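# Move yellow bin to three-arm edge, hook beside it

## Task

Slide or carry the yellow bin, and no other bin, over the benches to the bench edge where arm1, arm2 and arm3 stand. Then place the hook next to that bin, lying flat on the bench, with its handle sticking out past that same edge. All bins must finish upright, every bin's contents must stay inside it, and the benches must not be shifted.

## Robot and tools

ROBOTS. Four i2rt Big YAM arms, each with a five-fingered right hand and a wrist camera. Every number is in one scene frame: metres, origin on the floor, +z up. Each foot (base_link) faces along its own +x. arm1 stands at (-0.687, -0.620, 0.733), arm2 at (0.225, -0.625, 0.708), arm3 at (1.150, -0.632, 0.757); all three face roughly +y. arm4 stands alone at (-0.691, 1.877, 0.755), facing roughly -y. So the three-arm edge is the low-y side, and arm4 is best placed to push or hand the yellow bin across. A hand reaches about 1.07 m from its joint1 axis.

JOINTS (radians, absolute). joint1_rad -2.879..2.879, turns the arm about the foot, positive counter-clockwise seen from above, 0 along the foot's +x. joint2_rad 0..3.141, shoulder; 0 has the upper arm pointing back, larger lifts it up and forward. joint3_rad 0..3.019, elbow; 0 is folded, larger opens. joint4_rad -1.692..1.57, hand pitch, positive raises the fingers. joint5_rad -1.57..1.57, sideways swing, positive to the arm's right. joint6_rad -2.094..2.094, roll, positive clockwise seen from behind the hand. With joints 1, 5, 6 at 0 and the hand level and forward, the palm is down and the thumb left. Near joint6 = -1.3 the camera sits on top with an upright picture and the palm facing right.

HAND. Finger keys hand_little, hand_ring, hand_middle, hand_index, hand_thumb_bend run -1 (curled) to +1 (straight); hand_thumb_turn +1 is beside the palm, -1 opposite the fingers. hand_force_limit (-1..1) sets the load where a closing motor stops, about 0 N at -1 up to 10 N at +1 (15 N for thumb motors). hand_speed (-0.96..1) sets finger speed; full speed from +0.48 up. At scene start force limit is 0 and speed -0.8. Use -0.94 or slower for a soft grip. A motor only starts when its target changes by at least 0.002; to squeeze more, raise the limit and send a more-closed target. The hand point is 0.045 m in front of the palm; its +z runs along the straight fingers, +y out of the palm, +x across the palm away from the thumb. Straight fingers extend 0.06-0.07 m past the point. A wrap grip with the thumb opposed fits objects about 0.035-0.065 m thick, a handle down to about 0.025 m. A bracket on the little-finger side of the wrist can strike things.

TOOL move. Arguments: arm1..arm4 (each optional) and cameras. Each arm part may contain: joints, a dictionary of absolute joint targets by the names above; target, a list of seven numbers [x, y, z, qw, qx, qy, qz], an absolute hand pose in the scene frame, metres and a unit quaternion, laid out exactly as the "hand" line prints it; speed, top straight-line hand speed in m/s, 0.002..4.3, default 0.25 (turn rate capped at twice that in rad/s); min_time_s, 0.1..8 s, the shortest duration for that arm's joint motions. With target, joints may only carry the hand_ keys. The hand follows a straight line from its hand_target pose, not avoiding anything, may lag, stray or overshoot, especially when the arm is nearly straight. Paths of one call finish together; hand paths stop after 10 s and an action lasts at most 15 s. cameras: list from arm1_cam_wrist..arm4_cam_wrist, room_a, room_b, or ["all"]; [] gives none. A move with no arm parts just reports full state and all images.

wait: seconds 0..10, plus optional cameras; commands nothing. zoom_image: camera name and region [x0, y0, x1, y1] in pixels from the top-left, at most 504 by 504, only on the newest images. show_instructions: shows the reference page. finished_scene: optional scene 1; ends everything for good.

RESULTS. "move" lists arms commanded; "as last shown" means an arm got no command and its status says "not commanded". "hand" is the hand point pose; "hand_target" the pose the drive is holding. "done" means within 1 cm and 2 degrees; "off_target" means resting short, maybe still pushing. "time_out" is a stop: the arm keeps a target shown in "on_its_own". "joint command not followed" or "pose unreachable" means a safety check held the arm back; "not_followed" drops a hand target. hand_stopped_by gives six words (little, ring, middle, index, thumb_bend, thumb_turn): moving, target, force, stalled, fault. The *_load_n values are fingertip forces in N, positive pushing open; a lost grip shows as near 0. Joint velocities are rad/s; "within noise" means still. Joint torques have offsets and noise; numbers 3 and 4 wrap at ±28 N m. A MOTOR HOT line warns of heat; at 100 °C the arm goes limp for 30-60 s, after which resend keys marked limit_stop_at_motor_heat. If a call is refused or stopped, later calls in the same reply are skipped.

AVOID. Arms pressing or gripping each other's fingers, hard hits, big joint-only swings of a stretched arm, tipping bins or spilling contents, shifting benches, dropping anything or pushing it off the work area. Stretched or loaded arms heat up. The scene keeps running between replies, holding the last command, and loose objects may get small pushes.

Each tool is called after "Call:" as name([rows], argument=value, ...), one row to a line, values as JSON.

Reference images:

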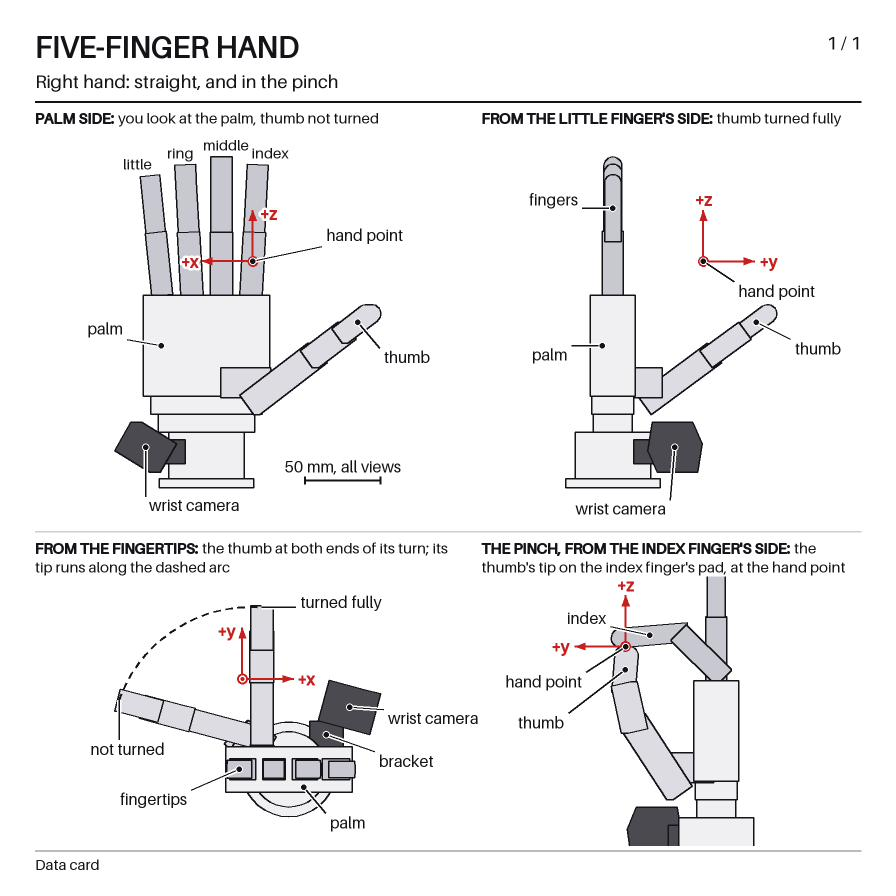

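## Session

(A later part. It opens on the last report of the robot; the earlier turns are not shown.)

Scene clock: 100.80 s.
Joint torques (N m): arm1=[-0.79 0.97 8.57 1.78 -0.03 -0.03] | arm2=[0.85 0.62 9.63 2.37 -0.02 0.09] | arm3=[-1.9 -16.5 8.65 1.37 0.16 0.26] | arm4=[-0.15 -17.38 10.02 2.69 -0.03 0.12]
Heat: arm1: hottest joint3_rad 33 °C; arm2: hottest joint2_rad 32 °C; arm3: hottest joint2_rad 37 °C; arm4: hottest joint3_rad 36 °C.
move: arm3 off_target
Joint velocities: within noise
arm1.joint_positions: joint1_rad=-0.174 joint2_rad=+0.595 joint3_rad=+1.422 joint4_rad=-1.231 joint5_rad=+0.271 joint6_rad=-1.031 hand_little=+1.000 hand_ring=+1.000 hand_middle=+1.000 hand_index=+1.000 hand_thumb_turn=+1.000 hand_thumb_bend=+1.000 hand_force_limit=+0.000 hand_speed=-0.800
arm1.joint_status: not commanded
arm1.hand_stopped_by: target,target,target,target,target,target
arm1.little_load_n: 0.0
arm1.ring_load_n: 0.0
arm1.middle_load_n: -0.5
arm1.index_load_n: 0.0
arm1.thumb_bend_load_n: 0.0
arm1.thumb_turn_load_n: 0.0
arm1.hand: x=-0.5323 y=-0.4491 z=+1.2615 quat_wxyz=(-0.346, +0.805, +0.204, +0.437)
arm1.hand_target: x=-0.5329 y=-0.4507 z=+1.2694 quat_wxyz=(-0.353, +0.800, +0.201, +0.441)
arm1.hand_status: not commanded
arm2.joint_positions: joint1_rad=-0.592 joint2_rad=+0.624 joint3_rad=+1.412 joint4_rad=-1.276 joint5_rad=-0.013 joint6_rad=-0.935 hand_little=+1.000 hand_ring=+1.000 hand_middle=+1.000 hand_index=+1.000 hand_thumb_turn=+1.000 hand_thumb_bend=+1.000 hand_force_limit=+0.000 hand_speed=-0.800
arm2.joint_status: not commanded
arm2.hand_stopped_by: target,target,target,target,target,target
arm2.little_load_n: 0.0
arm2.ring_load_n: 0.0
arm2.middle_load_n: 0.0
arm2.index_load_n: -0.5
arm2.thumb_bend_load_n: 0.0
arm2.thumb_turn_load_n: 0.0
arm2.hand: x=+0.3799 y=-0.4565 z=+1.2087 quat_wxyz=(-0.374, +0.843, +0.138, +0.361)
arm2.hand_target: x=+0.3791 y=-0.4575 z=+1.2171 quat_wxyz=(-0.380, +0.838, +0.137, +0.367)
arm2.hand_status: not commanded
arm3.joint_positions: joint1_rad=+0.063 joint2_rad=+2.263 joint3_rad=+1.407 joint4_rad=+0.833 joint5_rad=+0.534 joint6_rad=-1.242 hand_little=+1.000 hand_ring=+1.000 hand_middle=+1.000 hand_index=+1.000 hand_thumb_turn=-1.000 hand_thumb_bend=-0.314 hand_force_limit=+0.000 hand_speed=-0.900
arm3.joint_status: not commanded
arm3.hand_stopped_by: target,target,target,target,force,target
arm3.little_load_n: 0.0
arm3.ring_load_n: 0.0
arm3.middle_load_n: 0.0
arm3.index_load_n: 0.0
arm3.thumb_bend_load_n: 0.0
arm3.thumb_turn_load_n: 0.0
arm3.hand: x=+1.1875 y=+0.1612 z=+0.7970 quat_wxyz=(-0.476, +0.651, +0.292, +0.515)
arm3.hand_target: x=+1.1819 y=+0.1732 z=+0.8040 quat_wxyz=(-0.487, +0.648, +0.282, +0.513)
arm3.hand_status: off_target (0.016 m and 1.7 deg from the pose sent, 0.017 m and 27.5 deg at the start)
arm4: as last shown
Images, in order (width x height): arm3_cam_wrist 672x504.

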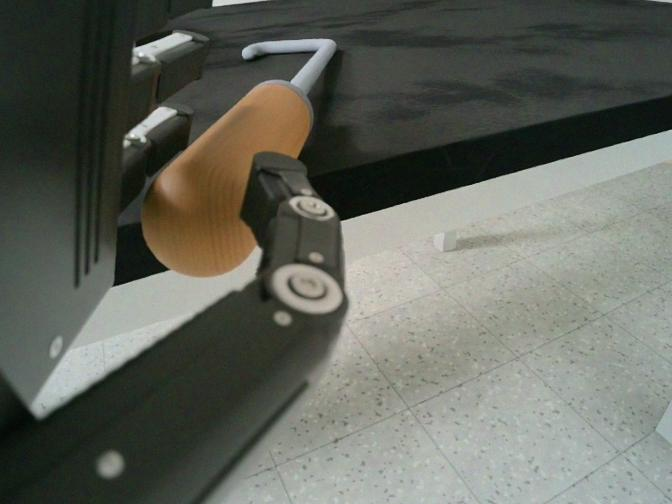

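Call:
move(arm3={"target": [1.1845, 0.184, 0.798, -0.4867, 0.6485, 0.2820, 0.5130], "speed": 0.06, "joints": {"hand_thumb_bend": -0.2}})

Call:
move(arm3={"joints": {"hand_thumb_bend": -0.9, "hand_force_limit": 0.5, "hand_speed": -0.9}}, cameras=["arm3_cam_wrist"])

Scene clock: 102.57 s.
Joint torques (N m): arm1=[-0.85 1.2 8.55 1.8 -0.02 -0.03] | arm2=[0.79 0.62 9.63 2.36 -0.02 0.08] | arm3=[-1.67 -16.73 8.75 1.37 0 0.26] | arm4=[-0.5 -17.38 10.14 2.77 0 0.16]
Heat: arm1: hottest joint3_rad 33 °C; arm2: hottest joint2_rad 32 °C; arm3: hottest joint2_rad 37 °C; arm4: hottest joint3_rad 36 °C.
move: arm3 off_target
Joint velocities: within noise
arm1, arm2: as last shown
arm1.middle_load_n: 0.0
arm2.index_load_n: 0.0
arm3.joint_positions: joint1_rad=+0.063 joint2_rad=+2.291 joint3_rad=+1.445 joint4_rad=+0.823 joint5_rad=+0.532 joint6_rad=-1.242 hand_little=+1.000 hand_ring=+1.000 hand_middle=+1.000 hand_index=+1.000 hand_thumb_turn=-1.000 hand_thumb_bend=-0.200 hand_force_limit=+0.000 hand_speed=-0.900
arm3.joint_status: all done
arm3.hand_stopped_by: target,target,target,target,target,target
arm3.little_load_n: 0.0
arm3.ring_load_n: 0.0
arm3.middle_load_n: 0.0
arm3.index_load_n: 0.0
arm3.thumb_bend_load_n: 0.0
arm3.thumb_turn_load_n: 0.0
arm3.hand: x=+1.1860 y=+0.1710 z=+0.7914 quat_wxyz=(-0.476, +0.651, +0.292, +0.514)
arm3.hand_target: x=+1.1844 y=+0.1832 z=+0.7982 quat_wxyz=(-0.487, +0.648, +0.282, +0.513)
arm3.hand_status: off_target (0.015 m and 1.7 deg from the pose sent, 0.023 m and 1.7 deg at the start)
arm4.joint_positions: joint1_rad=+0.057 joint2_rad=+1.989 joint3_rad=+1.579 joint4_rad=+0.107 joint5_rad=+0.012 joint6_rad=-0.004 hand_little=+1.000 hand_ring=+1.000 hand_middle=+1.000 hand_index=+1.000 hand_thumb_turn=+1.000 hand_thumb_bend=+1.000 hand_force_limit=+0.000 hand_speed=-0.800
arm4.joint_status: not commanded
arm4.hand_stopped_by: target,target,target,target,target,target
arm4.little_load_n: 0.0
arm4.ring_load_n: 0.0
arm4.middle_load_n: 0.0
arm4.index_load_n: 0.0
arm4.thumb_bend_load_n: 0.0
arm4.thumb_turn_load_n: 0.0
arm4.hand: x=-0.6447 y=+1.0508 z=+0.9102 quat_wxyz=(-0.001, +0.007, -0.807, +0.591)
arm4.hand_target: x=-0.6521 y=+1.0501 z=+0.9198 quat_wxyz=(+0.000, +0.000, -0.800, +0.600)
arm4.hand_status: not commanded
pictures: none

Scene clock: 105.60 s.
Joint torques (N m): arm1=[-0.91 1.08 8.58 1.8 -0.03 -0.03] | arm2=[0.79 0.67 9.66 2.36 -0.02 0.08] | arm3=[-1.67 -16.79 8.75 1.36 0 0.25] | arm4=[-0.67 -16.97 10.02 2.61 -0.04 0.16]
Heat: arm1: hottest joint3_rad 33 °C; arm2: hottest joint2_rad 32 °C; arm3: hottest joint2_rad 38 °C; arm4: hottest joint3_rad 36 °C.
move: arm3 off_target
Joint velocities: within noise
arm1, arm2, arm4: as last shown
arm1.index_load_n: -0.5
arm2.middle_load_n: -0.5
arm3.joint_positions: joint1_rad=+0.063 joint2_rad=+2.291 joint3_rad=+1.445 joint4_rad=+0.823 joint5_rad=+0.532 joint6_rad=-1.241 hand_little=+1.000 hand_ring=+1.000 hand_middle=+1.000 hand_index=+1.000 hand_thumb_turn=-1.000 hand_thumb_bend=-0.356 hand_force_limit=+0.500 hand_speed=-0.900
arm3.joint_status: hand_thumb_bend off_target (ended at -0.356, target -0.900); the others done
arm3.hand_stopped_by: target,target,target,target,force,target
arm3.little_load_n: 0.0
arm3.ring_load_n: 0.0
arm3.middle_load_n: 0.0
arm3.index_load_n: 0.0
arm3.thumb_bend_load_n: 11.0
arm3.thumb_turn_load_n: 0.0
arm3.hand: x=+1.1859 y=+0.1711 z=+0.7913 quat_wxyz=(-0.477, +0.651, +0.292, +0.514)
arm3.hand_target: x=+1.1844 y=+0.1833 z=+0.7984 quat_wxyz=(-0.487, +0.648, +0.282, +0.513)
arm3.hand_status: not commanded
arm4.index_load_n: -0.5
Images, in order (width x height): arm3_cam_wrist 672x504.

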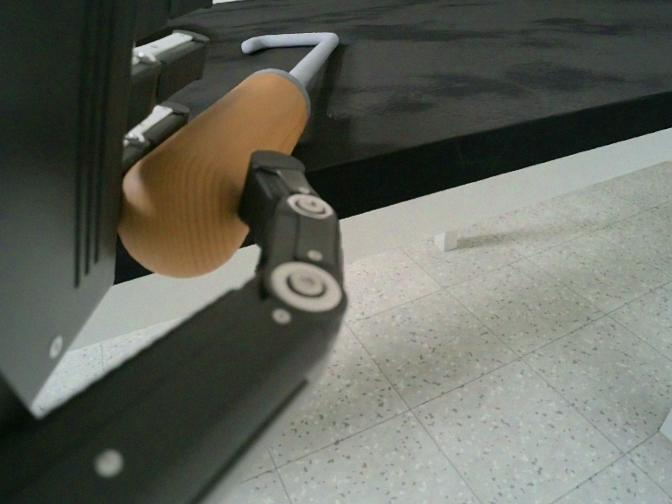

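Call:
move(arm3={"target": [0.98, 0.183, 0.800, -0.4867, 0.6485, 0.2820, 0.5130], "speed": 0.12}, cameras=["arm3_cam_wrist"])

Scene clock: 108.37 s.
Joint torques (N m): arm1=[-0.91 0.97 8.57 1.8 -0.03 -0.03] | arm2=[0.91 0.67 9.69 2.37 -0.01 0.09] | arm3=[-1.55 -18.02 9.46 1.21 0.08 0.25] | arm4=[-0.32 -16.85 10.15 2.54 -0.03 0.17]
Heat: arm1: hottest joint3_rad 33 °C; arm2: hottest joint2_rad 32 °C; arm3: hottest joint2_rad 38 °C; arm4: hottest joint3_rad 36 °C.
move: arm3 off_target
Joint velocities: within noise
arm1, arm2, arm4: as last shown
arm1.index_load_n: 0.0
arm2.middle_load_n: 0.0
arm3.joint_positions: joint1_rad=+0.347 joint2_rad=+2.393 joint3_rad=+1.665 joint4_rad=+0.702 joint5_rad=+0.817 joint6_rad=-1.239 hand_little=+1.000 hand_ring=+1.000 hand_middle=+1.000 hand_index=+1.000 hand_thumb_turn=-1.000 hand_thumb_bend=-0.356 hand_force_limit=+0.500 hand_speed=-0.900
arm3.joint_status: not commanded
arm3.hand_stopped_by: target,target,target,target,force,target
arm3.little_load_n: 0.0
arm3.ring_load_n: 0.0
arm3.middle_load_n: 0.0
arm3.index_load_n: 0.0
arm3.thumb_bend_load_n: 9.5
arm3.thumb_turn_load_n: 0.0
arm3.hand: x=+0.9867 y=+0.1719 z=+0.7932 quat_wxyz=(-0.476, +0.649, +0.293, +0.516)
arm3.hand_target: x=+0.9802 y=+0.1822 z=+0.8001 quat_wxyz=(-0.487, +0.648, +0.282, +0.513)
arm3.hand_status: off_target (0.015 m and 1.8 deg from the pose sent, 0.207 m and 1.7 deg at the start)
arm4.index_load_n: 0.0
Images, in order (width x height): arm3_cam_wrist 672x504.

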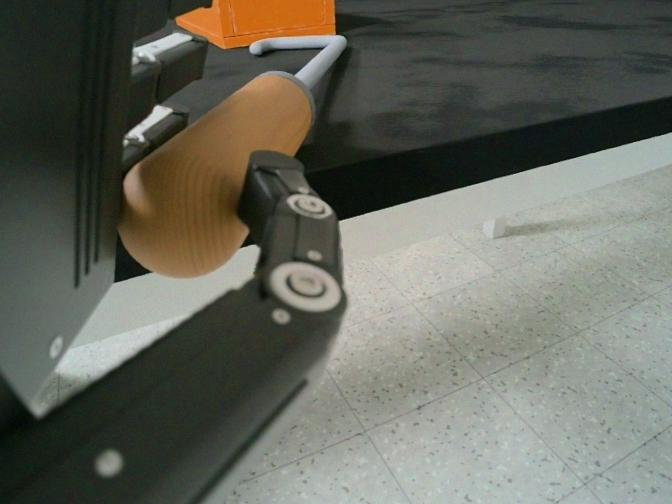

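Call:
move(arm3={"target": [0.975, 0.157, 0.801, -0.4867, 0.6485, 0.2820, 0.5130], "speed": 0.08}, cameras=["arm3_cam_wrist"])

Call:
zoom_image(camera="arm3_cam_wrist", region=[120, 0, 420, 150])

Scene clock: 109.73 s.
Joint torques (N m): arm1=[-0.85 1.03 8.57 1.81 -0.02 -0.03] | arm2=[0.79 0.62 9.63 2.36 -0.01 0.08] | arm3=[-1.03 -19.9 5.26 1.99 0.14 0.25] | arm4=[-0.21 -16.73 10.17 2.59 -0.01 0.14]
Heat: arm1: hottest joint3_rad 33 °C; arm2: hottest joint2_rad 32 °C; arm3: hottest joint2_rad 38 °C; arm4: hottest joint3_rad 36 °C.
move: arm3 off_target
Joint velocities: within noise
arm1, arm2, arm4: as last shown
arm2.ring_load_n: -0.5
arm2.thumb_bend_load_n: -0.5
arm3.joint_positions: joint1_rad=+0.361 joint2_rad=+2.379 joint3_rad=+1.630 joint4_rad=+0.726 joint5_rad=+0.838 joint6_rad=-1.239 hand_little=+1.000 hand_ring=+1.000 hand_middle=+1.000 hand_index=+1.000 hand_thumb_turn=-1.000 hand_thumb_bend=-0.356 hand_force_limit=+0.500 hand_speed=-0.900
arm3.joint_status: not commanded
arm3.hand_stopped_by: target,target,target,target,force,target
arm3.little_load_n: 0.0
arm3.ring_load_n: 0.0
arm3.middle_load_n: 0.0
arm3.index_load_n: 0.0
arm3.thumb_bend_load_n: 9.0
arm3.thumb_turn_load_n: -0.5
arm3.hand: x=+0.9820 y=+0.1596 z=+0.7925 quat_wxyz=(-0.475, +0.650, +0.290, +0.518)
arm3.hand_target: x=+0.9751 y=+0.1571 z=+0.8009 quat_wxyz=(-0.486, +0.649, +0.282, +0.513)
arm3.hand_status: off_target (0.011 m and 1.7 deg from the pose sent, 0.020 m and 1.8 deg at the start)
Images, in order (width x height): arm3_cam_wrist 672x504.

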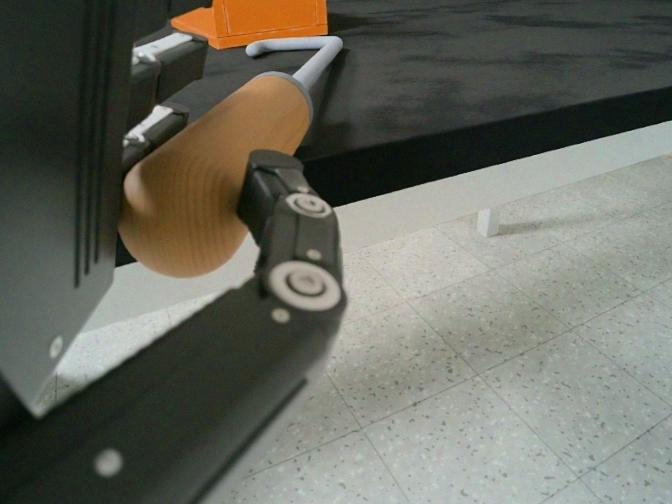

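Scaled by 1.680 from the camera's image (finer frame: 960x720).

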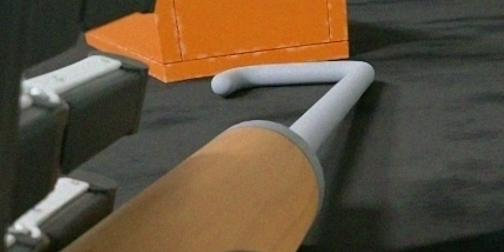

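Call:
move(arm3={"target": [0.80, 0.160, 0.803, -0.4867, 0.6485, 0.2820, 0.5130], "speed": 0.12}, cameras=["arm3_cam_wrist", "room_a", "room_b"])

Scene clock: 112.17 s.
Joint torques (N m): arm1=[-0.85 1.08 8.58 1.83 -0.03 -0.03] | arm2=[0.73 0.62 9.66 2.37 -0.01 0.08] | arm3=[-1.49 -19.84 10.37 1.11 0.12 0.26] | arm4=[-0.85 -17.08 10.13 2.71 -0.03 0.16]
Heat: arm1: hottest joint3_rad 33 °C; arm2: hottest joint2_rad 32 °C; arm3: hottest joint2_rad 38 °C; arm4: hottest joint3_rad 36 °C.
move: arm3 off_target
Joint velocities: within noise
arm1, arm2, arm4: as last shown
arm2.ring_load_n: 0.0
arm2.middle_load_n: -0.5
arm2.thumb_bend_load_n: 0.0
arm3.joint_positions: joint1_rad=+0.569 joint2_rad=+2.560 joint3_rad=+2.024 joint4_rad=+0.510 joint5_rad=+1.039 joint6_rad=-1.239 hand_little=+1.000 hand_ring=+1.000 hand_middle=+1.000 hand_index=+1.000 hand_thumb_turn=-1.000 hand_thumb_bend=-0.356 hand_force_limit=+0.500 hand_speed=-0.900
arm3.joint_status: not commanded
arm3.hand_stopped_by: target,target,target,target,force,target
arm3.little_load_n: 0.0
arm3.ring_load_n: 0.0
arm3.middle_load_n: 0.0
arm3.index_load_n: 0.0
arm3.thumb_bend_load_n: 6.0
arm3.thumb_turn_load_n: 0.0
arm3.hand: x=+0.8083 y=+0.1526 z=+0.7972 quat_wxyz=(-0.476, +0.647, +0.293, +0.518)
arm3.hand_target: x=+0.8003 y=+0.1593 z=+0.8032 quat_wxyz=(-0.487, +0.648, +0.282, +0.513)
arm3.hand_status: off_target (0.013 m and 1.9 deg from the pose sent, 0.182 m and 1.7 deg at the start)
arm4.ring_load_n: -0.5
arm4.thumb_bend_load_n: -0.5
Images, in order (width x height): arm3_cam_wrist 672x504, room_a 672x504, room_b 672x504.

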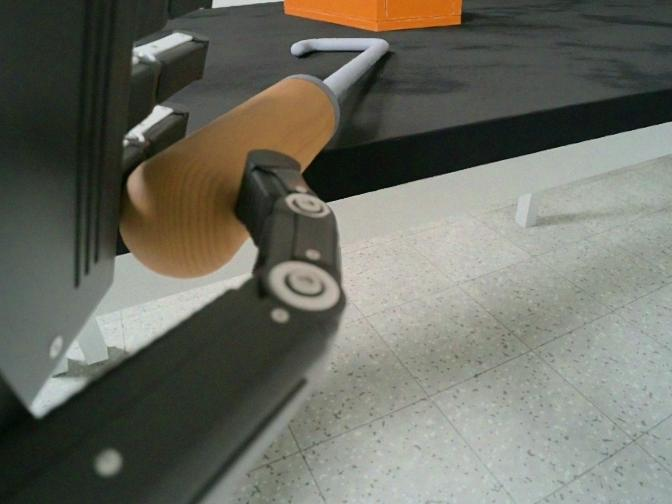

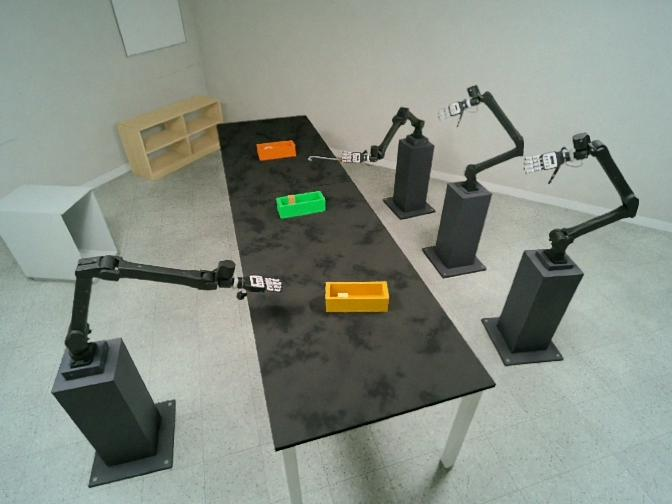

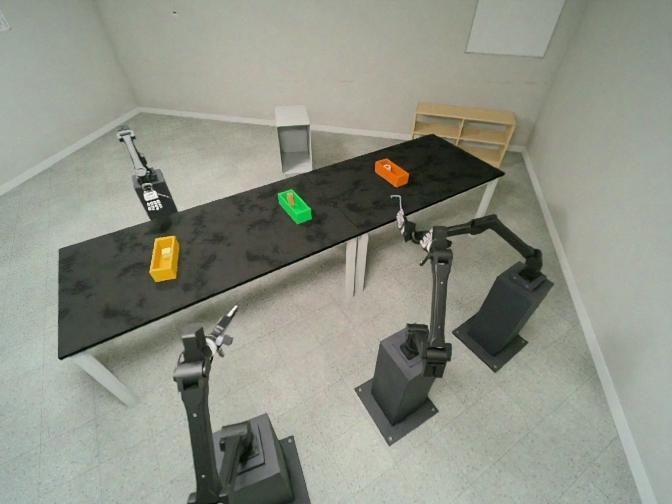

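Call:
move(arm3={"target": [0.808, 0.178, 0.803, -0.4867, 0.6485, 0.2820, 0.5130], "speed": 0.08})

Call:
move(arm3={"joints": {"hand_thumb_bend": -0.15, "hand_speed": -0.9}}, cameras=["arm3_cam_wrist"])

Scene clock: 113.57 s.
Joint torques (N m): arm1=[-0.85 1.08 8.59 1.81 -0.03 -0.03] | arm2=[0.73 0.79 9.69 2.35 -0.02 0.09] | arm3=[-2.37 -20.01 10.54 1.07 0.01 0.25] | arm4=[-0.67 -16.79 10.06 2.78 -0.03 0.17]
Heat: arm1: hottest joint3_rad 33 °C; arm2: hottest joint2_rad 32 °C; arm3: hottest joint2_rad 38 °C; arm4: hottest joint3_rad 36 °C.
move: arm3 off_target
Joint velocities: within noise
arm1, arm2, arm4: as last shown
arm2.middle_load_n: 0.0
arm3.joint_positions: joint1_rad=+0.560 joint2_rad=+2.589 joint3_rad=+2.085 joint4_rad=+0.480 joint5_rad=+1.020 joint6_rad=-1.239 hand_little=+1.000 hand_ring=+1.000 hand_middle=+1.000 hand_index=+1.000 hand_thumb_turn=-1.000 hand_thumb_bend=-0.356 hand_force_limit=+0.500 hand_speed=-0.900
arm3.joint_status: not commanded
arm3.hand_stopped_by: target,target,target,target,force,target
arm3.little_load_n: 0.0
arm3.ring_load_n: 0.0
arm3.middle_load_n: -0.5
arm3.index_load_n: 0.0
arm3.thumb_bend_load_n: 5.5
arm3.thumb_turn_load_n: 0.0
arm3.hand: x=+0.8066 y=+0.1665 z=+0.7980 quat_wxyz=(-0.479, +0.646, +0.296, +0.516)
arm3.hand_target: x=+0.8083 y=+0.1773 z=+0.8033 quat_wxyz=(-0.487, +0.648, +0.282, +0.513)
arm3.hand_status: off_target (0.013 m and 1.9 deg from the pose sent, 0.026 m and 1.9 deg at the start)
arm4.ring_load_n: 0.0
arm4.middle_load_n: -0.5
arm4.thumb_bend_load_n: 0.0
arm4.thumb_turn_load_n: -0.5
pictures: none

Scene clock: 115.50 s.
Joint torques (N m): arm1=[-0.79 1.14 8.55 1.81 -0.03 -0.02] | arm2=[0.62 0.5 9.62 2.36 -0.02 0.09] | arm3=[-2.37 -20.07 10.44 1.09 0.03 0.25] | arm4=[-0.5 -17.08 10.15 2.58 0.02 0.17]
Heat: arm1: hottest joint3_rad 33 °C; arm2: hottest joint2_rad 32 °C; arm3: hottest joint2_rad 38 °C; arm4: hottest joint3_rad 36 °C.
move: arm3 done
Joint velocities: within noise
arm1, arm2, arm4: as last shown
arm1.index_load_n: -0.5
arm3.joint_positions: joint1_rad=+0.559 joint2_rad=+2.590 joint3_rad=+2.085 joint4_rad=+0.480 joint5_rad=+1.020 joint6_rad=-1.239 hand_little=+1.000 hand_ring=+1.000 hand_middle=+1.000 hand_index=+1.000 hand_thumb_turn=-1.000 hand_thumb_bend=-0.150 hand_force_limit=+0.500 hand_speed=-0.900
arm3.joint_status: all done
arm3.hand_stopped_by: target,target,target,target,target,target
arm3.little_load_n: 0.0
arm3.ring_load_n: 0.0
arm3.middle_load_n: 0.0
arm3.index_load_n: 0.0
arm3.thumb_bend_load_n: 0.0
arm3.thumb_turn_load_n: 0.0
arm3.hand: x=+0.8068 y=+0.1668 z=+0.7977 quat_wxyz=(-0.479, +0.646, +0.296, +0.516)
arm3.hand_target: x=+0.8085 y=+0.1773 z=+0.8031 quat_wxyz=(-0.487, +0.648, +0.282, +0.513)
arm3.hand_status: not commanded
arm4.middle_load_n: 0.0
arm4.thumb_turn_load_n: 0.0
Images, in order (width x height): arm3_cam_wrist 672x504.

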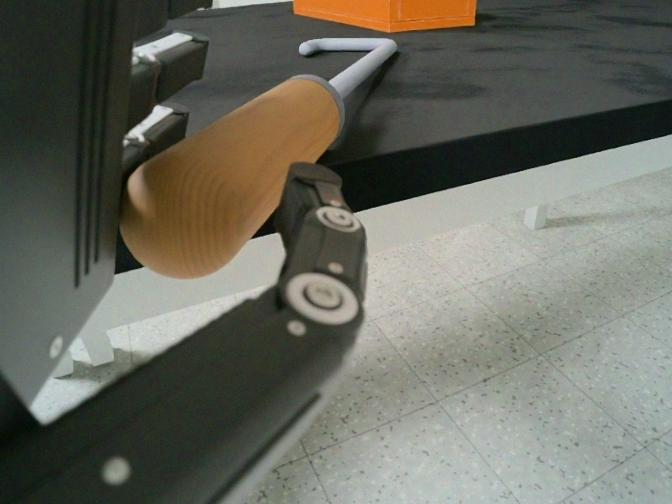

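Call:
move(arm3={"joints": {"hand_thumb_bend": 0.6, "hand_speed": -0.6}})

Call:
move(arm3={"target": [0.795, 0.148, 0.806, -0.4867, 0.6485, 0.2820, 0.5130], "speed": 0.08}, cameras=["arm3_cam_wrist"])

Scene clock: 117.53 s.
Joint torques (N m): arm1=[-0.85 1.08 8.55 1.83 -0.03 -0.02] | arm2=[0.85 0.67 9.63 2.37 -0.01 0.09] | arm3=[-2.37 -20.07 10.44 1.07 0.03 0.25] | arm4=[-0.79 -16.67 10.22 2.61 -0.03 0.15]
Heat: arm1: hottest joint3_rad 33 °C; arm2: hottest joint2_rad 32 °C; arm3: hottest joint2_rad 38 °C; arm4: hottest joint3_rad 36 °C.
move: arm3 done
Joint velocities: within noise
arm1.joint_positions: joint1_rad=-0.174 joint2_rad=+0.595 joint3_rad=+1.422 joint4_rad=-1.231 joint5_rad=+0.271 joint6_rad=-1.031 hand_little=+1.000 hand_ring=+1.000 hand_middle=+1.000 hand_index=+1.000 hand_thumb_turn=+1.000 hand_thumb_bend=+1.000 hand_force_limit=+0.000 hand_speed=-0.800
arm1.joint_status: not commanded
arm1.hand_stopped_by: target,target,target,target,target,target
arm1.little_load_n: 0.0
arm1.ring_load_n: 0.0
arm1.middle_load_n: 0.0
arm1.index_load_n: 0.0
arm1.thumb_bend_load_n: 0.0
arm1.thumb_turn_load_n: 0.0
arm1.hand: x=-0.5323 y=-0.4491 z=+1.2615 quat_wxyz=(-0.346, +0.805, +0.204, +0.437)
arm1.hand_target: x=-0.5329 y=-0.4507 z=+1.2694 quat_wxyz=(-0.353, +0.800, +0.201, +0.441)
arm1.hand_status: not commanded
arm2.joint_positions: joint1_rad=-0.592 joint2_rad=+0.624 joint3_rad=+1.412 joint4_rad=-1.276 joint5_rad=-0.013 joint6_rad=-0.935 hand_little=+1.000 hand_ring=+1.000 hand_middle=+1.000 hand_index=+1.000 hand_thumb_turn=+1.000 hand_thumb_bend=+1.000 hand_force_limit=+0.000 hand_speed=-0.800
arm2.joint_status: not commanded
arm2.hand_stopped_by: target,target,target,target,target,target
arm2.little_load_n: 0.0
arm2.ring_load_n: 0.0
arm2.middle_load_n: 0.0
arm2.index_load_n: 0.0
arm2.thumb_bend_load_n: 0.0
arm2.thumb_turn_load_n: 0.0
arm2.hand: x=+0.3799 y=-0.4565 z=+1.2087 quat_wxyz=(-0.374, +0.843, +0.138, +0.361)
arm2.hand_target: x=+0.3791 y=-0.4575 z=+1.2171 quat_wxyz=(-0.380, +0.838, +0.137, +0.367)
arm2.hand_status: not commanded
arm3.joint_positions: joint1_rad=+0.559 joint2_rad=+2.590 joint3_rad=+2.085 joint4_rad=+0.480 joint5_rad=+1.020 joint6_rad=-1.239 hand_little=+1.000 hand_ring=+1.000 hand_middle=+1.000 hand_index=+1.000 hand_thumb_turn=-1.000 hand_thumb_bend=+0.600 hand_force_limit=+0.500 hand_speed=-0.600
arm3.joint_status: all done
arm3.hand_stopped_by: target,target,target,target,target,target
arm3.little_load_n: 0.0
arm3.ring_load_n: 0.0
arm3.middle_load_n: 0.0
arm3.index_load_n: 0.0
arm3.thumb_bend_load_n: 0.0
arm3.thumb_turn_load_n: 0.5
arm3.hand: x=+0.8068 y=+0.1668 z=+0.7977 quat_wxyz=(-0.479, +0.646, +0.296, +0.516)
arm3.hand_target: x=+0.8085 y=+0.1773 z=+0.8031 quat_wxyz=(-0.487, +0.648, +0.282, +0.513)
arm3.hand_status: not commanded
arm4: as last shown
arm4.little_load_n: -0.5
arm4.ring_load_n: -0.5
arm4.index_load_n: -0.5
pictures: none

Scene clock: 118.70 s.
Joint torques (N m): arm1=[-0.85 1.03 8.57 1.8 -0.03 -0.03] | arm2=[0.79 0.67 9.63 2.4 -0.02 0.09] | arm3=[-1.73 -22.59 6.26 1.91 0.18 0.26] | arm4=[-0.62 -17.14 10.02 2.74 0 0.16]
Heat: arm1: hottest joint3_rad 33 °C; arm2: hottest joint2_rad 32 °C; arm3: hottest joint2_rad 38 °C; arm4: hottest joint3_rad 36 °C.
move: arm3 off_target
Joint velocities: within noise
arm1, arm2: as last shown
arm3.joint_positions: joint1_rad=+0.582 joint2_rad=+2.578 joint3_rad=+2.044 joint4_rad=+0.499 joint5_rad=+1.053 joint6_rad=-1.239 hand_little=+1.000 hand_ring=+1.000 hand_middle=+1.000 hand_index=+1.000 hand_thumb_turn=-1.000 hand_thumb_bend=+0.600 hand_force_limit=+0.500 hand_speed=-0.600
arm3.joint_status: not commanded
arm3.hand_stopped_by: target,target,target,target,target,target
arm3.little_load_n: 0.0
arm3.ring_load_n: 0.5
arm3.middle_load_n: 0.0
arm3.index_load_n: 0.0
arm3.thumb_bend_load_n: 0.0
arm3.thumb_turn_load_n: 0.5
arm3.hand: x=+0.7987 y=+0.1486 z=+0.7908 quat_wxyz=(-0.473, +0.648, +0.296, +0.519)
arm3.hand_target: x=+0.7951 y=+0.1480 z=+0.8057 quat_wxyz=(-0.486, +0.649, +0.282, +0.513)
arm3.hand_status: off_target (0.016 m and 2.4 deg from the pose sent, 0.024 m and 1.9 deg at the start)
arm4.joint_positions: joint1_rad=+0.057 joint2_rad=+1.989 joint3_rad=+1.579 joint4_rad=+0.107 joint5_rad=+0.012 joint6_rad=-0.004 hand_little=+1.000 hand_ring=+1.000 hand_middle=+1.000 hand_index=+1.000 hand_thumb_turn=+1.000 hand_thumb_bend=+1.000 hand_force_limit=+0.000 hand_speed=-0.800
arm4.joint_status: not commanded
arm4.hand_stopped_by: target,target,target,target,target,target
arm4.little_load_n: 0.0
arm4.ring_load_n: -0.5
arm4.middle_load_n: 0.0
arm4.index_load_n: 0.0
arm4.thumb_bend_load_n: 0.0
arm4.thumb_turn_load_n: -0.5
arm4.hand: x=-0.6447 y=+1.0508 z=+0.9102 quat_wxyz=(-0.001, +0.007, -0.807, +0.591)
arm4.hand_target: x=-0.6521 y=+1.0501 z=+0.9198 quat_wxyz=(+0.000, +0.000, -0.800, +0.600)
arm4.hand_status: not commanded
Images, in order (width x height): arm3_cam_wrist 672x504.

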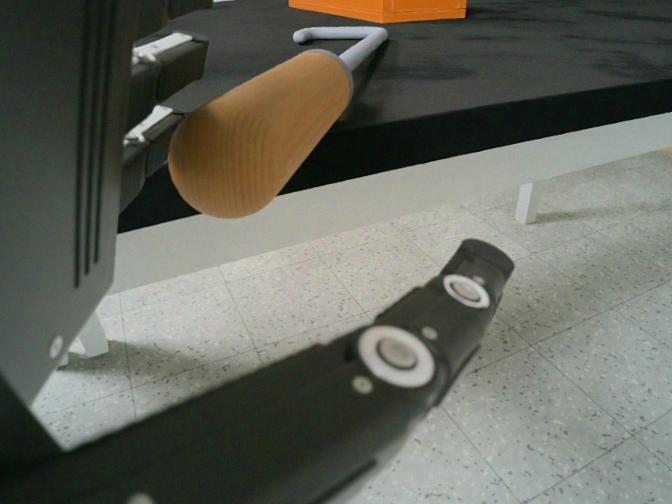

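Call:
move(arm3={"target": [0.745, 0.03, 0.815, -0.4867, 0.6485, 0.2820, 0.5130], "speed": 0.2})

Call:
move(arm3={"target": [1.05, 0.0, 1.0, -0.5792, 0.5792, 0.4057, 0.4057], "speed": 0.3}, arm2={"joints": {"joint1_rad": -0.6, "joint2_rad": 1.9, "joint3_rad": 1.4, "joint4_rad": 0.5, "joint5_rad": 0.25, "joint6_rad": -1.22, "hand_thumb_turn": -1.0}, "min_time_s": 4}, cameras=["arm2_cam_wrist", "arm3_cam_wrist", "room_a", "room_b"])

Scene clock: 121.03 s.
Joint torques (N m): arm1=[-0.79 1.08 8.57 1.83 -0.03 -0.03] | arm2=[0.85 0.67 9.69 2.37 -0.02 0.1] | arm3=[-2.43 -20.48 5.67 1.78 0.18 0.23] | arm4=[-0.79 -17.26 10 2.7 -0.02 0.13]
Heat: arm1: hottest joint3_rad 33 °C; arm2: hottest joint2_rad 32 °C; arm3: hottest joint2_rad 38 °C; arm4: hottest joint3_rad 36 °C.
move: arm3 done
Joint velocities: within noise
arm1, arm2, arm4: as last shown
arm1.little_load_n: -0.5
arm3.joint_positions: joint1_rad=+0.746 joint2_rad=+2.421 joint3_rad=+1.761 joint4_rad=+0.629 joint5_rad=+1.207 joint6_rad=-1.233 hand_little=+1.000 hand_ring=+1.000 hand_middle=+1.000 hand_index=+1.000 hand_thumb_turn=-1.000 hand_thumb_bend=+0.600 hand_force_limit=+0.500 hand_speed=-0.600
arm3.joint_status: not commanded
arm3.hand_stopped_by: target,target,target,target,target,target
arm3.little_load_n: 0.0
arm3.ring_load_n: 0.0
arm3.middle_load_n: 0.0
arm3.index_load_n: -0.5
arm3.thumb_bend_load_n: 0.0
arm3.thumb_turn_load_n: 0.5
arm3.hand: x=+0.7414 y=+0.0279 z=+0.8058 quat_wxyz=(-0.479, +0.645, +0.296, +0.517)
arm3.hand_target: x=+0.7451 y=+0.0300 z=+0.8149 quat_wxyz=(-0.486, +0.648, +0.282, +0.513)
arm3.hand_status: done (0.010 m and 1.9 deg from the pose sent, 0.132 m and 2.4 deg at the start)
arm4.ring_load_n: 0.0
pictures: none

Scene clock: 126.67 s.
Joint torques (N m): arm1=[-0.91 1.08 8.54 1.81 -0.03 -0.03] | arm2=[0.26 -23.3 9.73 2.88 0.09 -0.02] | arm3=[-1.14 -9.88 6.38 1.43 -0.01 0.19] | arm4=[-0.79 -16.97 10.09 2.77 -0.01 0.15]
Heat: arm1: hottest joint3_rad 34 °C; arm2: hottest joint2_rad 32 °C; arm3: hottest joint2_rad 38 °C; arm4: hottest joint3_rad 36 °C.
move: arm2 done; arm3 off_target
Joint velocities: within noise
arm1, arm4: as last shown
arm1.little_load_n: 0.0
arm1.thumb_bend_load_n: -0.5
arm2.joint_positions: joint1_rad=-0.592 joint2_rad=+1.893 joint3_rad=+1.401 joint4_rad=+0.484 joint5_rad=+0.247 joint6_rad=-1.211 hand_little=+1.000 hand_ring=+1.000 hand_middle=+1.000 hand_index=+1.000 hand_thumb_turn=-1.000 hand_thumb_bend=+1.000 hand_force_limit=+0.000 hand_speed=-0.800
arm2.joint_status: all done
arm2.hand_stopped_by: target,target,target,target,target,target
arm2.little_load_n: 0.0
arm2.ring_load_n: 0.0
arm2.middle_load_n: 0.0
arm2.index_load_n: 0.0
arm2.thumb_bend_load_n: 0.0
arm2.thumb_turn_load_n: 0.0
arm2.hand: x=+0.7590 y=-0.0341 z=+0.9520 quat_wxyz=(-0.359, +0.696, +0.121, +0.610)
arm2.hand_target: x=+0.7650 y=-0.0380 z=+0.9507 quat_wxyz=(-0.356, +0.693, +0.120, +0.616)
arm2.hand_status: not commanded
arm3.joint_positions: joint1_rad=+0.251 joint2_rad=+1.533 joint3_rad=+0.931 joint4_rad=+0.618 joint5_rad=+0.327 joint6_rad=-1.233 hand_little=+1.000 hand_ring=+1.000 hand_middle=+1.000 hand_index=+1.000 hand_thumb_turn=-1.000 hand_thumb_bend=+0.600 hand_force_limit=+0.500 hand_speed=-0.600
arm3.joint_status: not commanded
arm3.hand_stopped_by: target,target,target,target,target,target
arm3.little_load_n: 0.0
arm3.ring_load_n: 0.0
arm3.middle_load_n: 0.0
arm3.index_load_n: 0.0
arm3.thumb_bend_load_n: 0.0
arm3.thumb_turn_load_n: 0.0
arm3.hand: x=+1.0548 y=+0.0018 z=+1.0102 quat_wxyz=(-0.583, +0.575, +0.399, +0.412)
arm3.hand_target: x=+1.0501 y=-0.0001 z=+1.0000 quat_wxyz=(-0.579, +0.579, +0.406, +0.406)
arm3.hand_status: off_target (0.011 m and 1.3 deg from the pose sent, 0.366 m and 22.7 deg at the start)
arm4.thumb_turn_load_n: 0.0
Images, in order (width x height): arm2_cam_wrist 672x504, arm3_cam_wrist 672x504, room_a 672x504, room_b 672x504.

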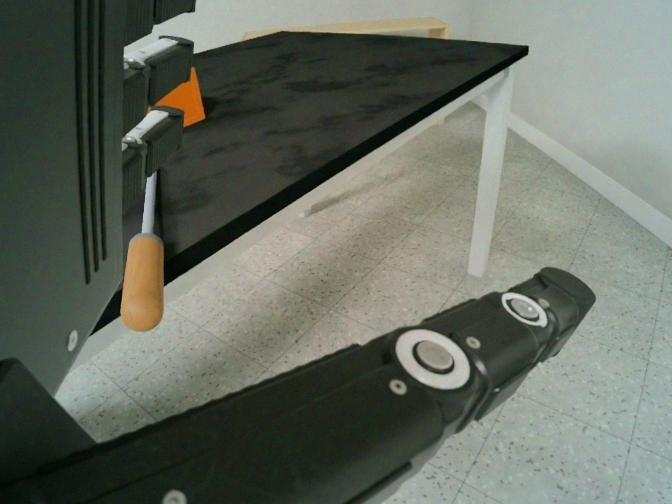

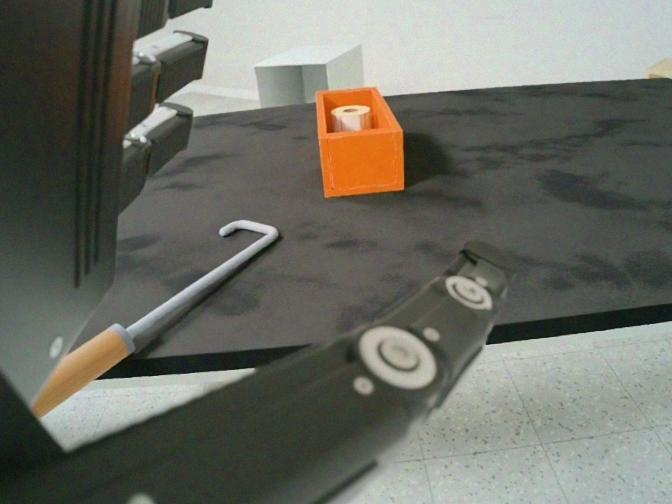

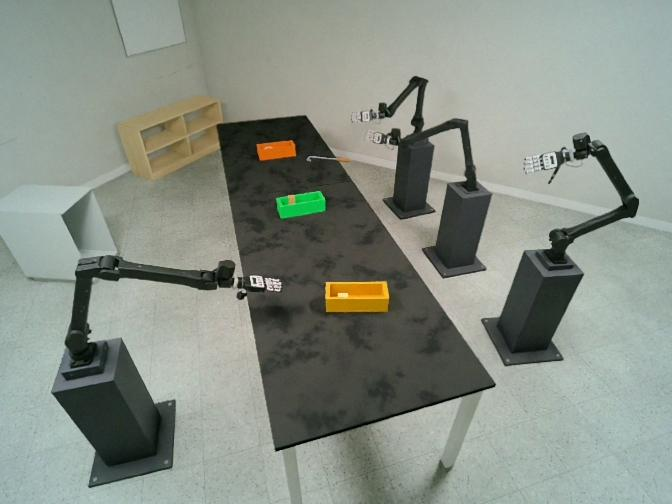

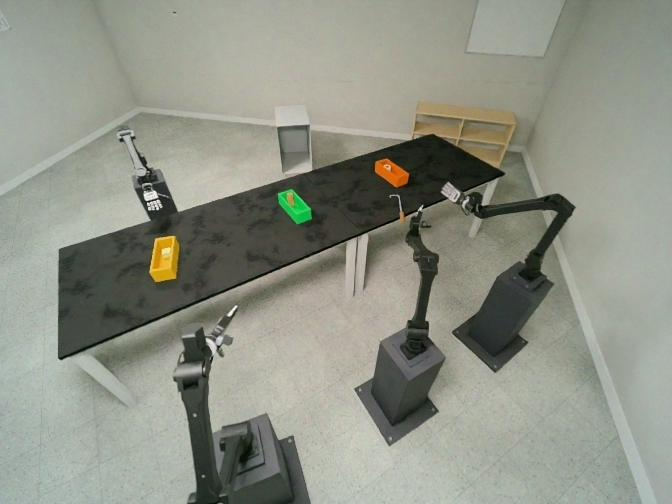

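Call:
move(arm2={"target": [0.744, 0.080, 0.86, -0.4255, 0.6763, 0.2069, 0.5649], "speed": 0.2}, cameras=["arm2_cam_wrist"])

Scene clock: 129.07 s.
Joint torques (N m): arm1=[-0.97 1.03 8.54 1.78 -0.03 -0.03] | arm2=[1.08 -25.52 12.93 2.76 -0.1 -0.04] | arm3=[-1.2 -9.93 6.37 1.43 -0.01 0.19] | arm4=[-0.97 -17.2 10.03 2.61 0 0.14]
Heat: arm1: hottest joint3_rad 34 °C; arm2: hottest joint2_rad 32 °C; arm3: hottest joint2_rad 38 °C; arm4: hottest joint3_rad 35 °C.
move: arm2 off_target
Joint velocities: within noise
arm1, arm3, arm4: as last shown
arm1.thumb_bend_load_n: 0.0
arm2.joint_positions: joint1_rad=-0.547 joint2_rad=+2.148 joint3_rad=+1.541 joint4_rad=+0.561 joint5_rad=+0.064 joint6_rad=-1.211 hand_little=+1.000 hand_ring=+1.000 hand_middle=+1.000 hand_index=+1.000 hand_thumb_turn=-1.000 hand_thumb_bend=+1.000 hand_force_limit=+0.000 hand_speed=-0.800
arm2.joint_status: not commanded
arm2.hand_stopped_by: target,target,target,target,target,target
arm2.little_load_n: 0.0
arm2.ring_load_n: 0.0
arm2.middle_load_n: 0.0
arm2.index_load_n: 0.0
arm2.thumb_bend_load_n: 0.0
arm2.thumb_turn_load_n: 0.5
arm2.hand: x=+0.7406 y=+0.0658 z=+0.8477 quat_wxyz=(-0.418, +0.690, +0.205, +0.555)
arm2.hand_target: x=+0.7433 y=+0.0789 z=+0.8602 quat_wxyz=(-0.425, +0.676, +0.207, +0.565)
arm2.hand_status: off_target (0.019 m and 2.1 deg from the pose sent, 0.147 m and 13.6 deg at the start)
arm3.thumb_turn_load_n: 0.5
Images, in order (width x height): arm2_cam_wrist 672x504.

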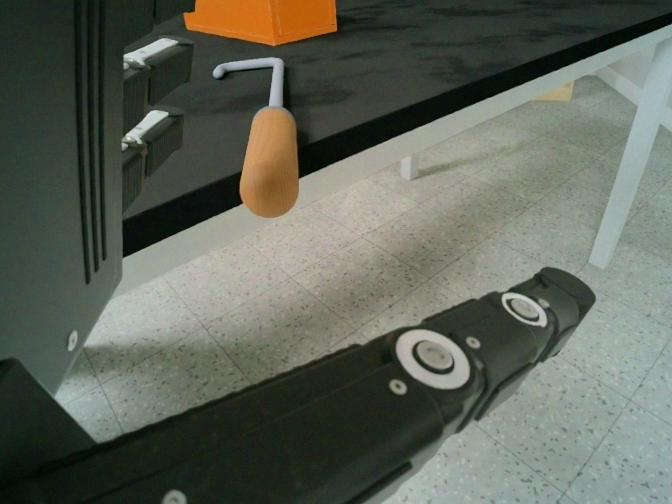

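Call:
move(arm2={"target": [0.7785, 0.1445, 0.802, -0.4401, 0.6705, 0.2245, 0.5535], "speed": 0.12}, cameras=["arm2_cam_wrist"])

Scene clock: 132.23 s.
Joint torques (N m): arm1=[-0.85 1.08 8.57 1.8 -0.03 -0.03] | arm2=[0.79 -28.63 13.29 1.98 -0.13 -0.04] | arm3=[-1.14 -9.93 6.37 1.44 -0.01 0.19] | arm4=[-1.03 -17.03 10.02 2.67 0 0.17]
Heat: arm1: hottest joint3_rad 34 °C; arm2: hottest joint2_rad 33 °C; arm3: hottest joint2_rad 37 °C; arm4: hottest joint3_rad 35 °C.
move: arm2 off_target
Joint velocities: within noise
arm1, arm3, arm4: as last shown
arm2.joint_positions: joint1_rad=-0.547 joint2_rad=+2.394 joint3_rad=+1.840 joint4_rad=+0.533 joint5_rad=+0.006 joint6_rad=-1.212 hand_little=+1.000 hand_ring=+1.000 hand_middle=+1.000 hand_index=+1.000 hand_thumb_turn=-1.000 hand_thumb_bend=+1.000 hand_force_limit=+0.000 hand_speed=-0.800
arm2.joint_status: not commanded
arm2.hand_stopped_by: target,target,target,target,target,target
arm2.little_load_n: 0.0
arm2.ring_load_n: 0.0
arm2.middle_load_n: 0.0
arm2.index_load_n: 0.0
arm2.thumb_bend_load_n: 0.0
arm2.thumb_turn_load_n: 0.0
arm2.hand: x=+0.7727 y=+0.1360 z=+0.7989 quat_wxyz=(-0.439, +0.676, +0.222, +0.549)
arm2.hand_target: x=+0.7780 y=+0.1437 z=+0.8021 quat_wxyz=(-0.440, +0.670, +0.224, +0.554)
arm2.hand_status: off_target (0.011 m and 0.9 deg from the pose sent, 0.099 m and 4.0 deg at the start)
arm3.middle_load_n: -0.5
arm4.thumb_turn_load_n: -0.5
Images, in order (width x height): arm2_cam_wrist 672x504.

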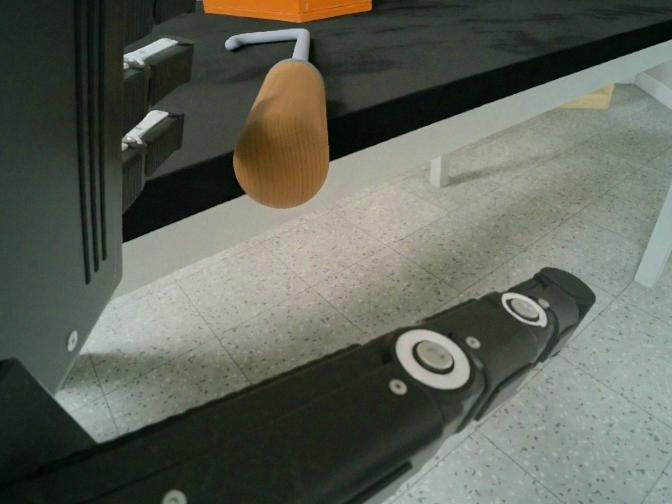

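Call:
move(arm2={"target": [0.812, 0.1835, 0.799, -0.4401, 0.6705, 0.2245, 0.5535], "speed": 0.07}, cameras=["arm2_cam_wrist"])

Scene clock: 134.47 s.
Joint torques (N m): arm1=[-0.79 1.03 8.57 1.81 -0.03 -0.03] | arm2=[0.03 -30.39 14.24 1.98 -0.11 -0.04] | arm3=[-1.14 -9.88 6.38 1.43 -0.01 0.19] | arm4=[-0.56 -17.14 10.17 2.51 -0.01 0.18]
Heat: arm1: hottest joint3_rad 34 °C; arm2: hottest joint2_rad 33 °C; arm3: hottest joint2_rad 37 °C; arm4: hottest joint3_rad 35 °C.
move: arm2 off_target
Joint velocities: within noise
arm1, arm3, arm4: as last shown
arm2.joint_positions: joint1_rad=-0.547 joint2_rad=+2.540 joint3_rad=+2.129 joint4_rad=+0.391 joint5_rad=-0.004 joint6_rad=-1.212 hand_little=+1.000 hand_ring=+1.000 hand_middle=+1.000 hand_index=+1.000 hand_thumb_turn=-1.000 hand_thumb_bend=+1.000 hand_force_limit=+0.000 hand_speed=-0.800
arm2.joint_status: not commanded
arm2.hand_stopped_by: target,target,target,target,target,target
arm2.little_load_n: 0.0
arm2.ring_load_n: 0.0
arm2.middle_load_n: 0.0
arm2.index_load_n: 0.0
arm2.thumb_bend_load_n: 0.0
arm2.thumb_turn_load_n: 0.0
arm2.hand: x=+0.7997 y=+0.1812 z=+0.7997 quat_wxyz=(-0.443, +0.674, +0.224, +0.548)
arm2.hand_target: x=+0.8113 y=+0.1823 z=+0.7990 quat_wxyz=(-0.440, +0.670, +0.224, +0.554)
arm2.hand_status: off_target (0.013 m and 0.8 deg from the pose sent, 0.062 m and 0.9 deg at the start)
arm3.middle_load_n: 0.0
arm4.little_load_n: -0.5
Images, in order (width x height): arm2_cam_wrist 672x504.

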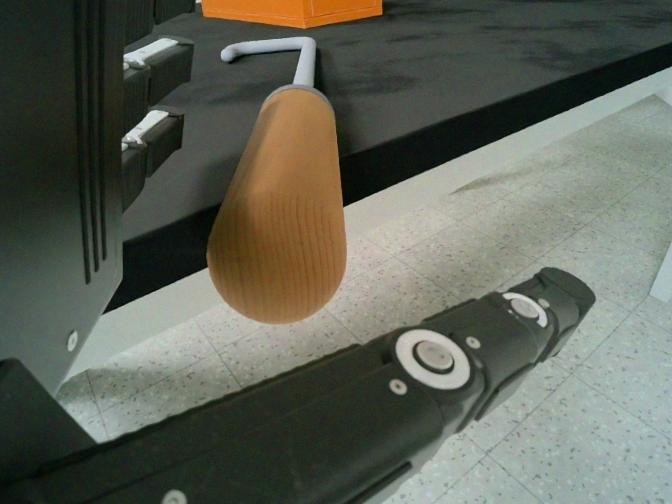

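Call:
move(arm2={"target": [0.8135, 0.163, 0.792, -0.4401, 0.6705, 0.2245, 0.5535], "speed": 0.07}, cameras=["arm2_cam_wrist"])

Scene clock: 136.03 s.
Joint torques (N m): arm1=[-0.79 1.14 8.59 1.83 -0.03 -0.03] | arm2=[-0.03 -33.38 9.54 2.93 -0.12 -0.04] | arm3=[-1.14 -9.93 6.38 1.44 -0.01 0.19] | arm4=[-0.85 -17.2 10.03 2.58 0 0.14]
Heat: arm1: hottest joint3_rad 34 °C; arm2: hottest joint2_rad 34 °C; arm3: hottest joint2_rad 37 °C; arm4: hottest joint3_rad 35 °C.
move: arm2 off_target
Joint velocities: within noise
arm1, arm3, arm4: as last shown
arm2.joint_positions: joint1_rad=-0.561 joint2_rad=+2.538 joint3_rad=+2.085 joint4_rad=+0.423 joint5_rad=-0.019 joint6_rad=-1.212 hand_little=+1.000 hand_ring=+1.000 hand_middle=+1.000 hand_index=+1.000 hand_thumb_turn=-1.000 hand_thumb_bend=+1.000 hand_force_limit=+0.000 hand_speed=-0.800
arm2.joint_status: not commanded
arm2.hand_stopped_by: target,target,target,target,target,target
arm2.little_load_n: 0.0
arm2.ring_load_n: 0.0
arm2.middle_load_n: 0.0
arm2.index_load_n: 0.0
arm2.thumb_bend_load_n: 0.0
arm2.thumb_turn_load_n: 0.5
arm2.hand: x=+0.8049 y=+0.1690 z=+0.7826 quat_wxyz=(-0.441, +0.677, +0.226, +0.544)
arm2.hand_target: x=+0.8135 y=+0.1630 z=+0.7920 quat_wxyz=(-0.440, +0.671, +0.224, +0.554)
arm2.hand_status: off_target (0.014 m and 1.3 deg from the pose sent, 0.024 m and 0.8 deg at the start)
arm3.thumb_turn_load_n: 0.0
arm4.little_load_n: 0.0
arm4.ring_load_n: -0.5
Images, in order (width x height): arm2_cam_wrist 672x504.

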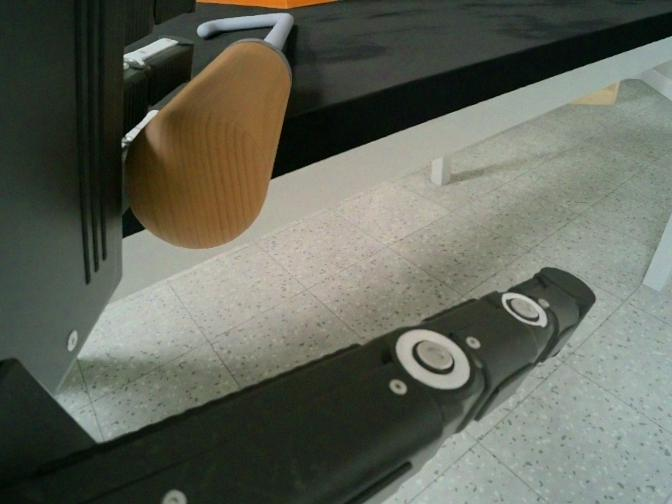

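Call:
move(arm2={"joints": {"hand_thumb_bend": 0.0, "hand_force_limit": 0.5, "hand_speed": -0.7}}, cameras=["arm2_cam_wrist"])

Scene clock: 139.30 s.
Joint torques (N m): arm1=[-0.79 1.08 8.54 1.8 -0.03 -0.03] | arm2=[-0.03 -33.32 9.58 2.93 -0.12 -0.02] | arm3=[-1.14 -9.93 6.37 1.43 -0.01 0.19] | arm4=[-0.21 -16.79 10.09 2.69 -0.02 0.18]
Heat: arm1: hottest joint3_rad 34 °C; arm2: hottest joint2_rad 34 °C; arm3: hottest joint2_rad 37 °C; arm4: hottest joint3_rad 35 °C.
move: arm2 done
Joint velocities: within noise
arm1.joint_positions: joint1_rad=-0.174 joint2_rad=+0.595 joint3_rad=+1.422 joint4_rad=-1.231 joint5_rad=+0.271 joint6_rad=-1.031 hand_little=+1.000 hand_ring=+1.000 hand_middle=+1.000 hand_index=+1.000 hand_thumb_turn=+1.000 hand_thumb_bend=+1.000 hand_force_limit=+0.000 hand_speed=-0.800
arm1.joint_status: not commanded
arm1.hand_stopped_by: target,target,target,target,target,target
arm1.little_load_n: 0.0
arm1.ring_load_n: 0.0
arm1.middle_load_n: 0.0
arm1.index_load_n: 0.0
arm1.thumb_bend_load_n: 0.0
arm1.thumb_turn_load_n: 0.0
arm1.hand: x=-0.5323 y=-0.4491 z=+1.2615 quat_wxyz=(-0.346, +0.805, +0.204, +0.437)
arm1.hand_target: x=-0.5329 y=-0.4507 z=+1.2694 quat_wxyz=(-0.353, +0.800, +0.201, +0.441)
arm1.hand_status: not commanded
arm2.joint_positions: joint1_rad=-0.561 joint2_rad=+2.538 joint3_rad=+2.085 joint4_rad=+0.423 joint5_rad=-0.019 joint6_rad=-1.212 hand_little=+1.000 hand_ring=+1.000 hand_middle=+1.000 hand_index=+1.000 hand_thumb_turn=-1.000 hand_thumb_bend=+0.000 hand_force_limit=+0.500 hand_speed=-0.700
arm2.joint_status: all done
arm2.hand_stopped_by: target,target,target,target,target,target
arm2.little_load_n: 0.0
arm2.ring_load_n: 0.0
arm2.middle_load_n: 0.0
arm2.index_load_n: 0.0
arm2.thumb_bend_load_n: 0.0
arm2.thumb_turn_load_n: 0.0
arm2.hand: x=+0.8049 y=+0.1690 z=+0.7826 quat_wxyz=(-0.441, +0.677, +0.226, +0.544)
arm2.hand_target: x=+0.8135 y=+0.1630 z=+0.7920 quat_wxyz=(-0.440, +0.671, +0.224, +0.553)
arm2.hand_status: not commanded
arm3, arm4: as last shown
arm4.ring_load_n: 0.0
arm4.thumb_turn_load_n: 0.0
Images, in order (width x height): arm2_cam_wrist 672x504.

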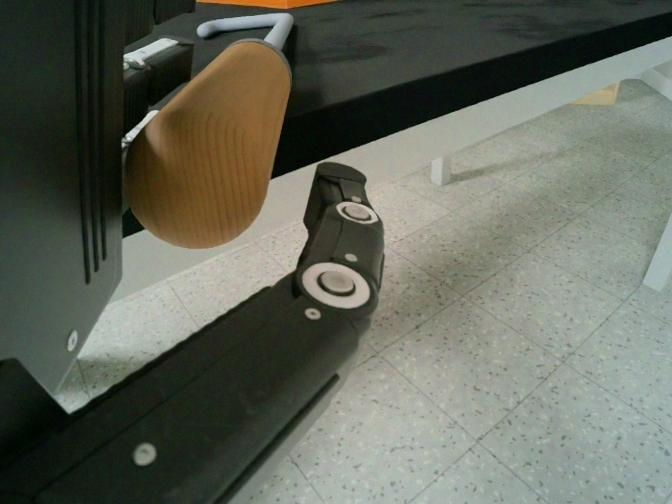

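Call:
move(arm2={"target": [0.811, 0.163, 0.805, -0.4401, 0.6705, 0.2245, 0.5535], "speed": 0.06}, cameras=["arm2_cam_wrist"])

Scene clock: 140.67 s.
Joint torques (N m): arm1=[-0.85 1.08 8.58 1.81 -0.03 -0.02] | arm2=[0.09 -33.03 9.55 2.39 -0.03 -0.03] | arm3=[-1.2 -9.93 6.37 1.43 -0.01 0.19] | arm4=[-0.5 -17.49 10.14 2.55 0.01 0.18]
Heat: arm1: hottest joint3_rad 34 °C; arm2: hottest joint2_rad 34 °C; arm3: hottest joint2_rad 36 °C; arm4: hottest joint3_rad 35 °C.
move: arm2 done
Joint velocities: within noise
arm1, arm3: as last shown
arm2.joint_positions: joint1_rad=-0.561 joint2_rad=+2.513 joint3_rad=+2.080 joint4_rad=+0.423 joint5_rad=-0.019 joint6_rad=-1.212 hand_little=+1.000 hand_ring=+1.000 hand_middle=+1.000 hand_index=+1.000 hand_thumb_turn=-1.000 hand_thumb_bend=+0.000 hand_force_limit=+0.500 hand_speed=-0.700
arm2.joint_status: not commanded
arm2.hand_stopped_by: target,target,target,target,target,target
arm2.little_load_n: -0.5
arm2.ring_load_n: 0.0
arm2.middle_load_n: 0.5
arm2.index_load_n: -0.5
arm2.thumb_bend_load_n: 0.5
arm2.thumb_turn_load_n: 0.0
arm2.hand: x=+0.8049 y=+0.1690 z=+0.8035 quat_wxyz=(-0.445, +0.671, +0.224, +0.550)
arm2.hand_target: x=+0.8111 y=+0.1631 z=+0.8048 quat_wxyz=(-0.440, +0.671, +0.224, +0.553)
arm2.hand_status: done (0.009 m and 0.7 deg from the pose sent, 0.024 m and 1.3 deg at the start)
arm4.joint_positions: joint1_rad=+0.057 joint2_rad=+1.989 joint3_rad=+1.579 joint4_rad=+0.107 joint5_rad=+0.012 joint6_rad=-0.004 hand_little=+1.000 hand_ring=+1.000 hand_middle=+1.000 hand_index=+1.000 hand_thumb_turn=+1.000 hand_thumb_bend=+1.000 hand_force_limit=+0.000 hand_speed=-0.800
arm4.joint_status: not commanded
arm4.hand_stopped_by: target,target,target,target,target,target
arm4.little_load_n: 0.0
arm4.ring_load_n: 0.0
arm4.middle_load_n: 0.0
arm4.index_load_n: 0.0
arm4.thumb_bend_load_n: 0.0
arm4.thumb_turn_load_n: -0.5
arm4.hand: x=-0.6447 y=+1.0508 z=+0.9102 quat_wxyz=(-0.001, +0.007, -0.807, +0.591)
arm4.hand_target: x=-0.6521 y=+1.0501 z=+0.9198 quat_wxyz=(+0.000, +0.000, -0.800, +0.600)
arm4.hand_status: not commanded
Images, in order (width x height): arm2_cam_wrist 672x504.

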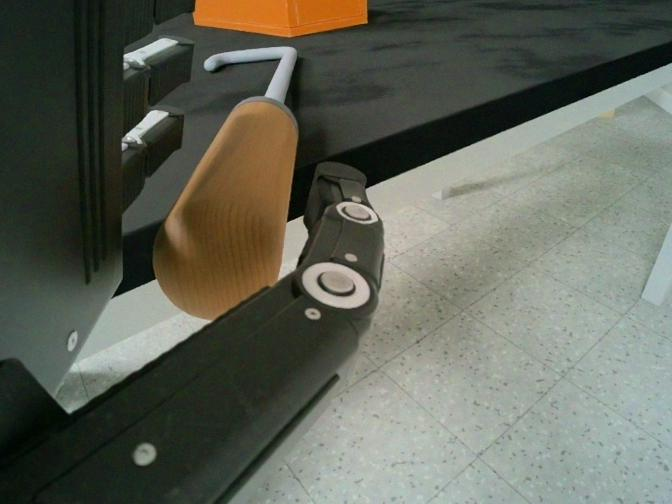

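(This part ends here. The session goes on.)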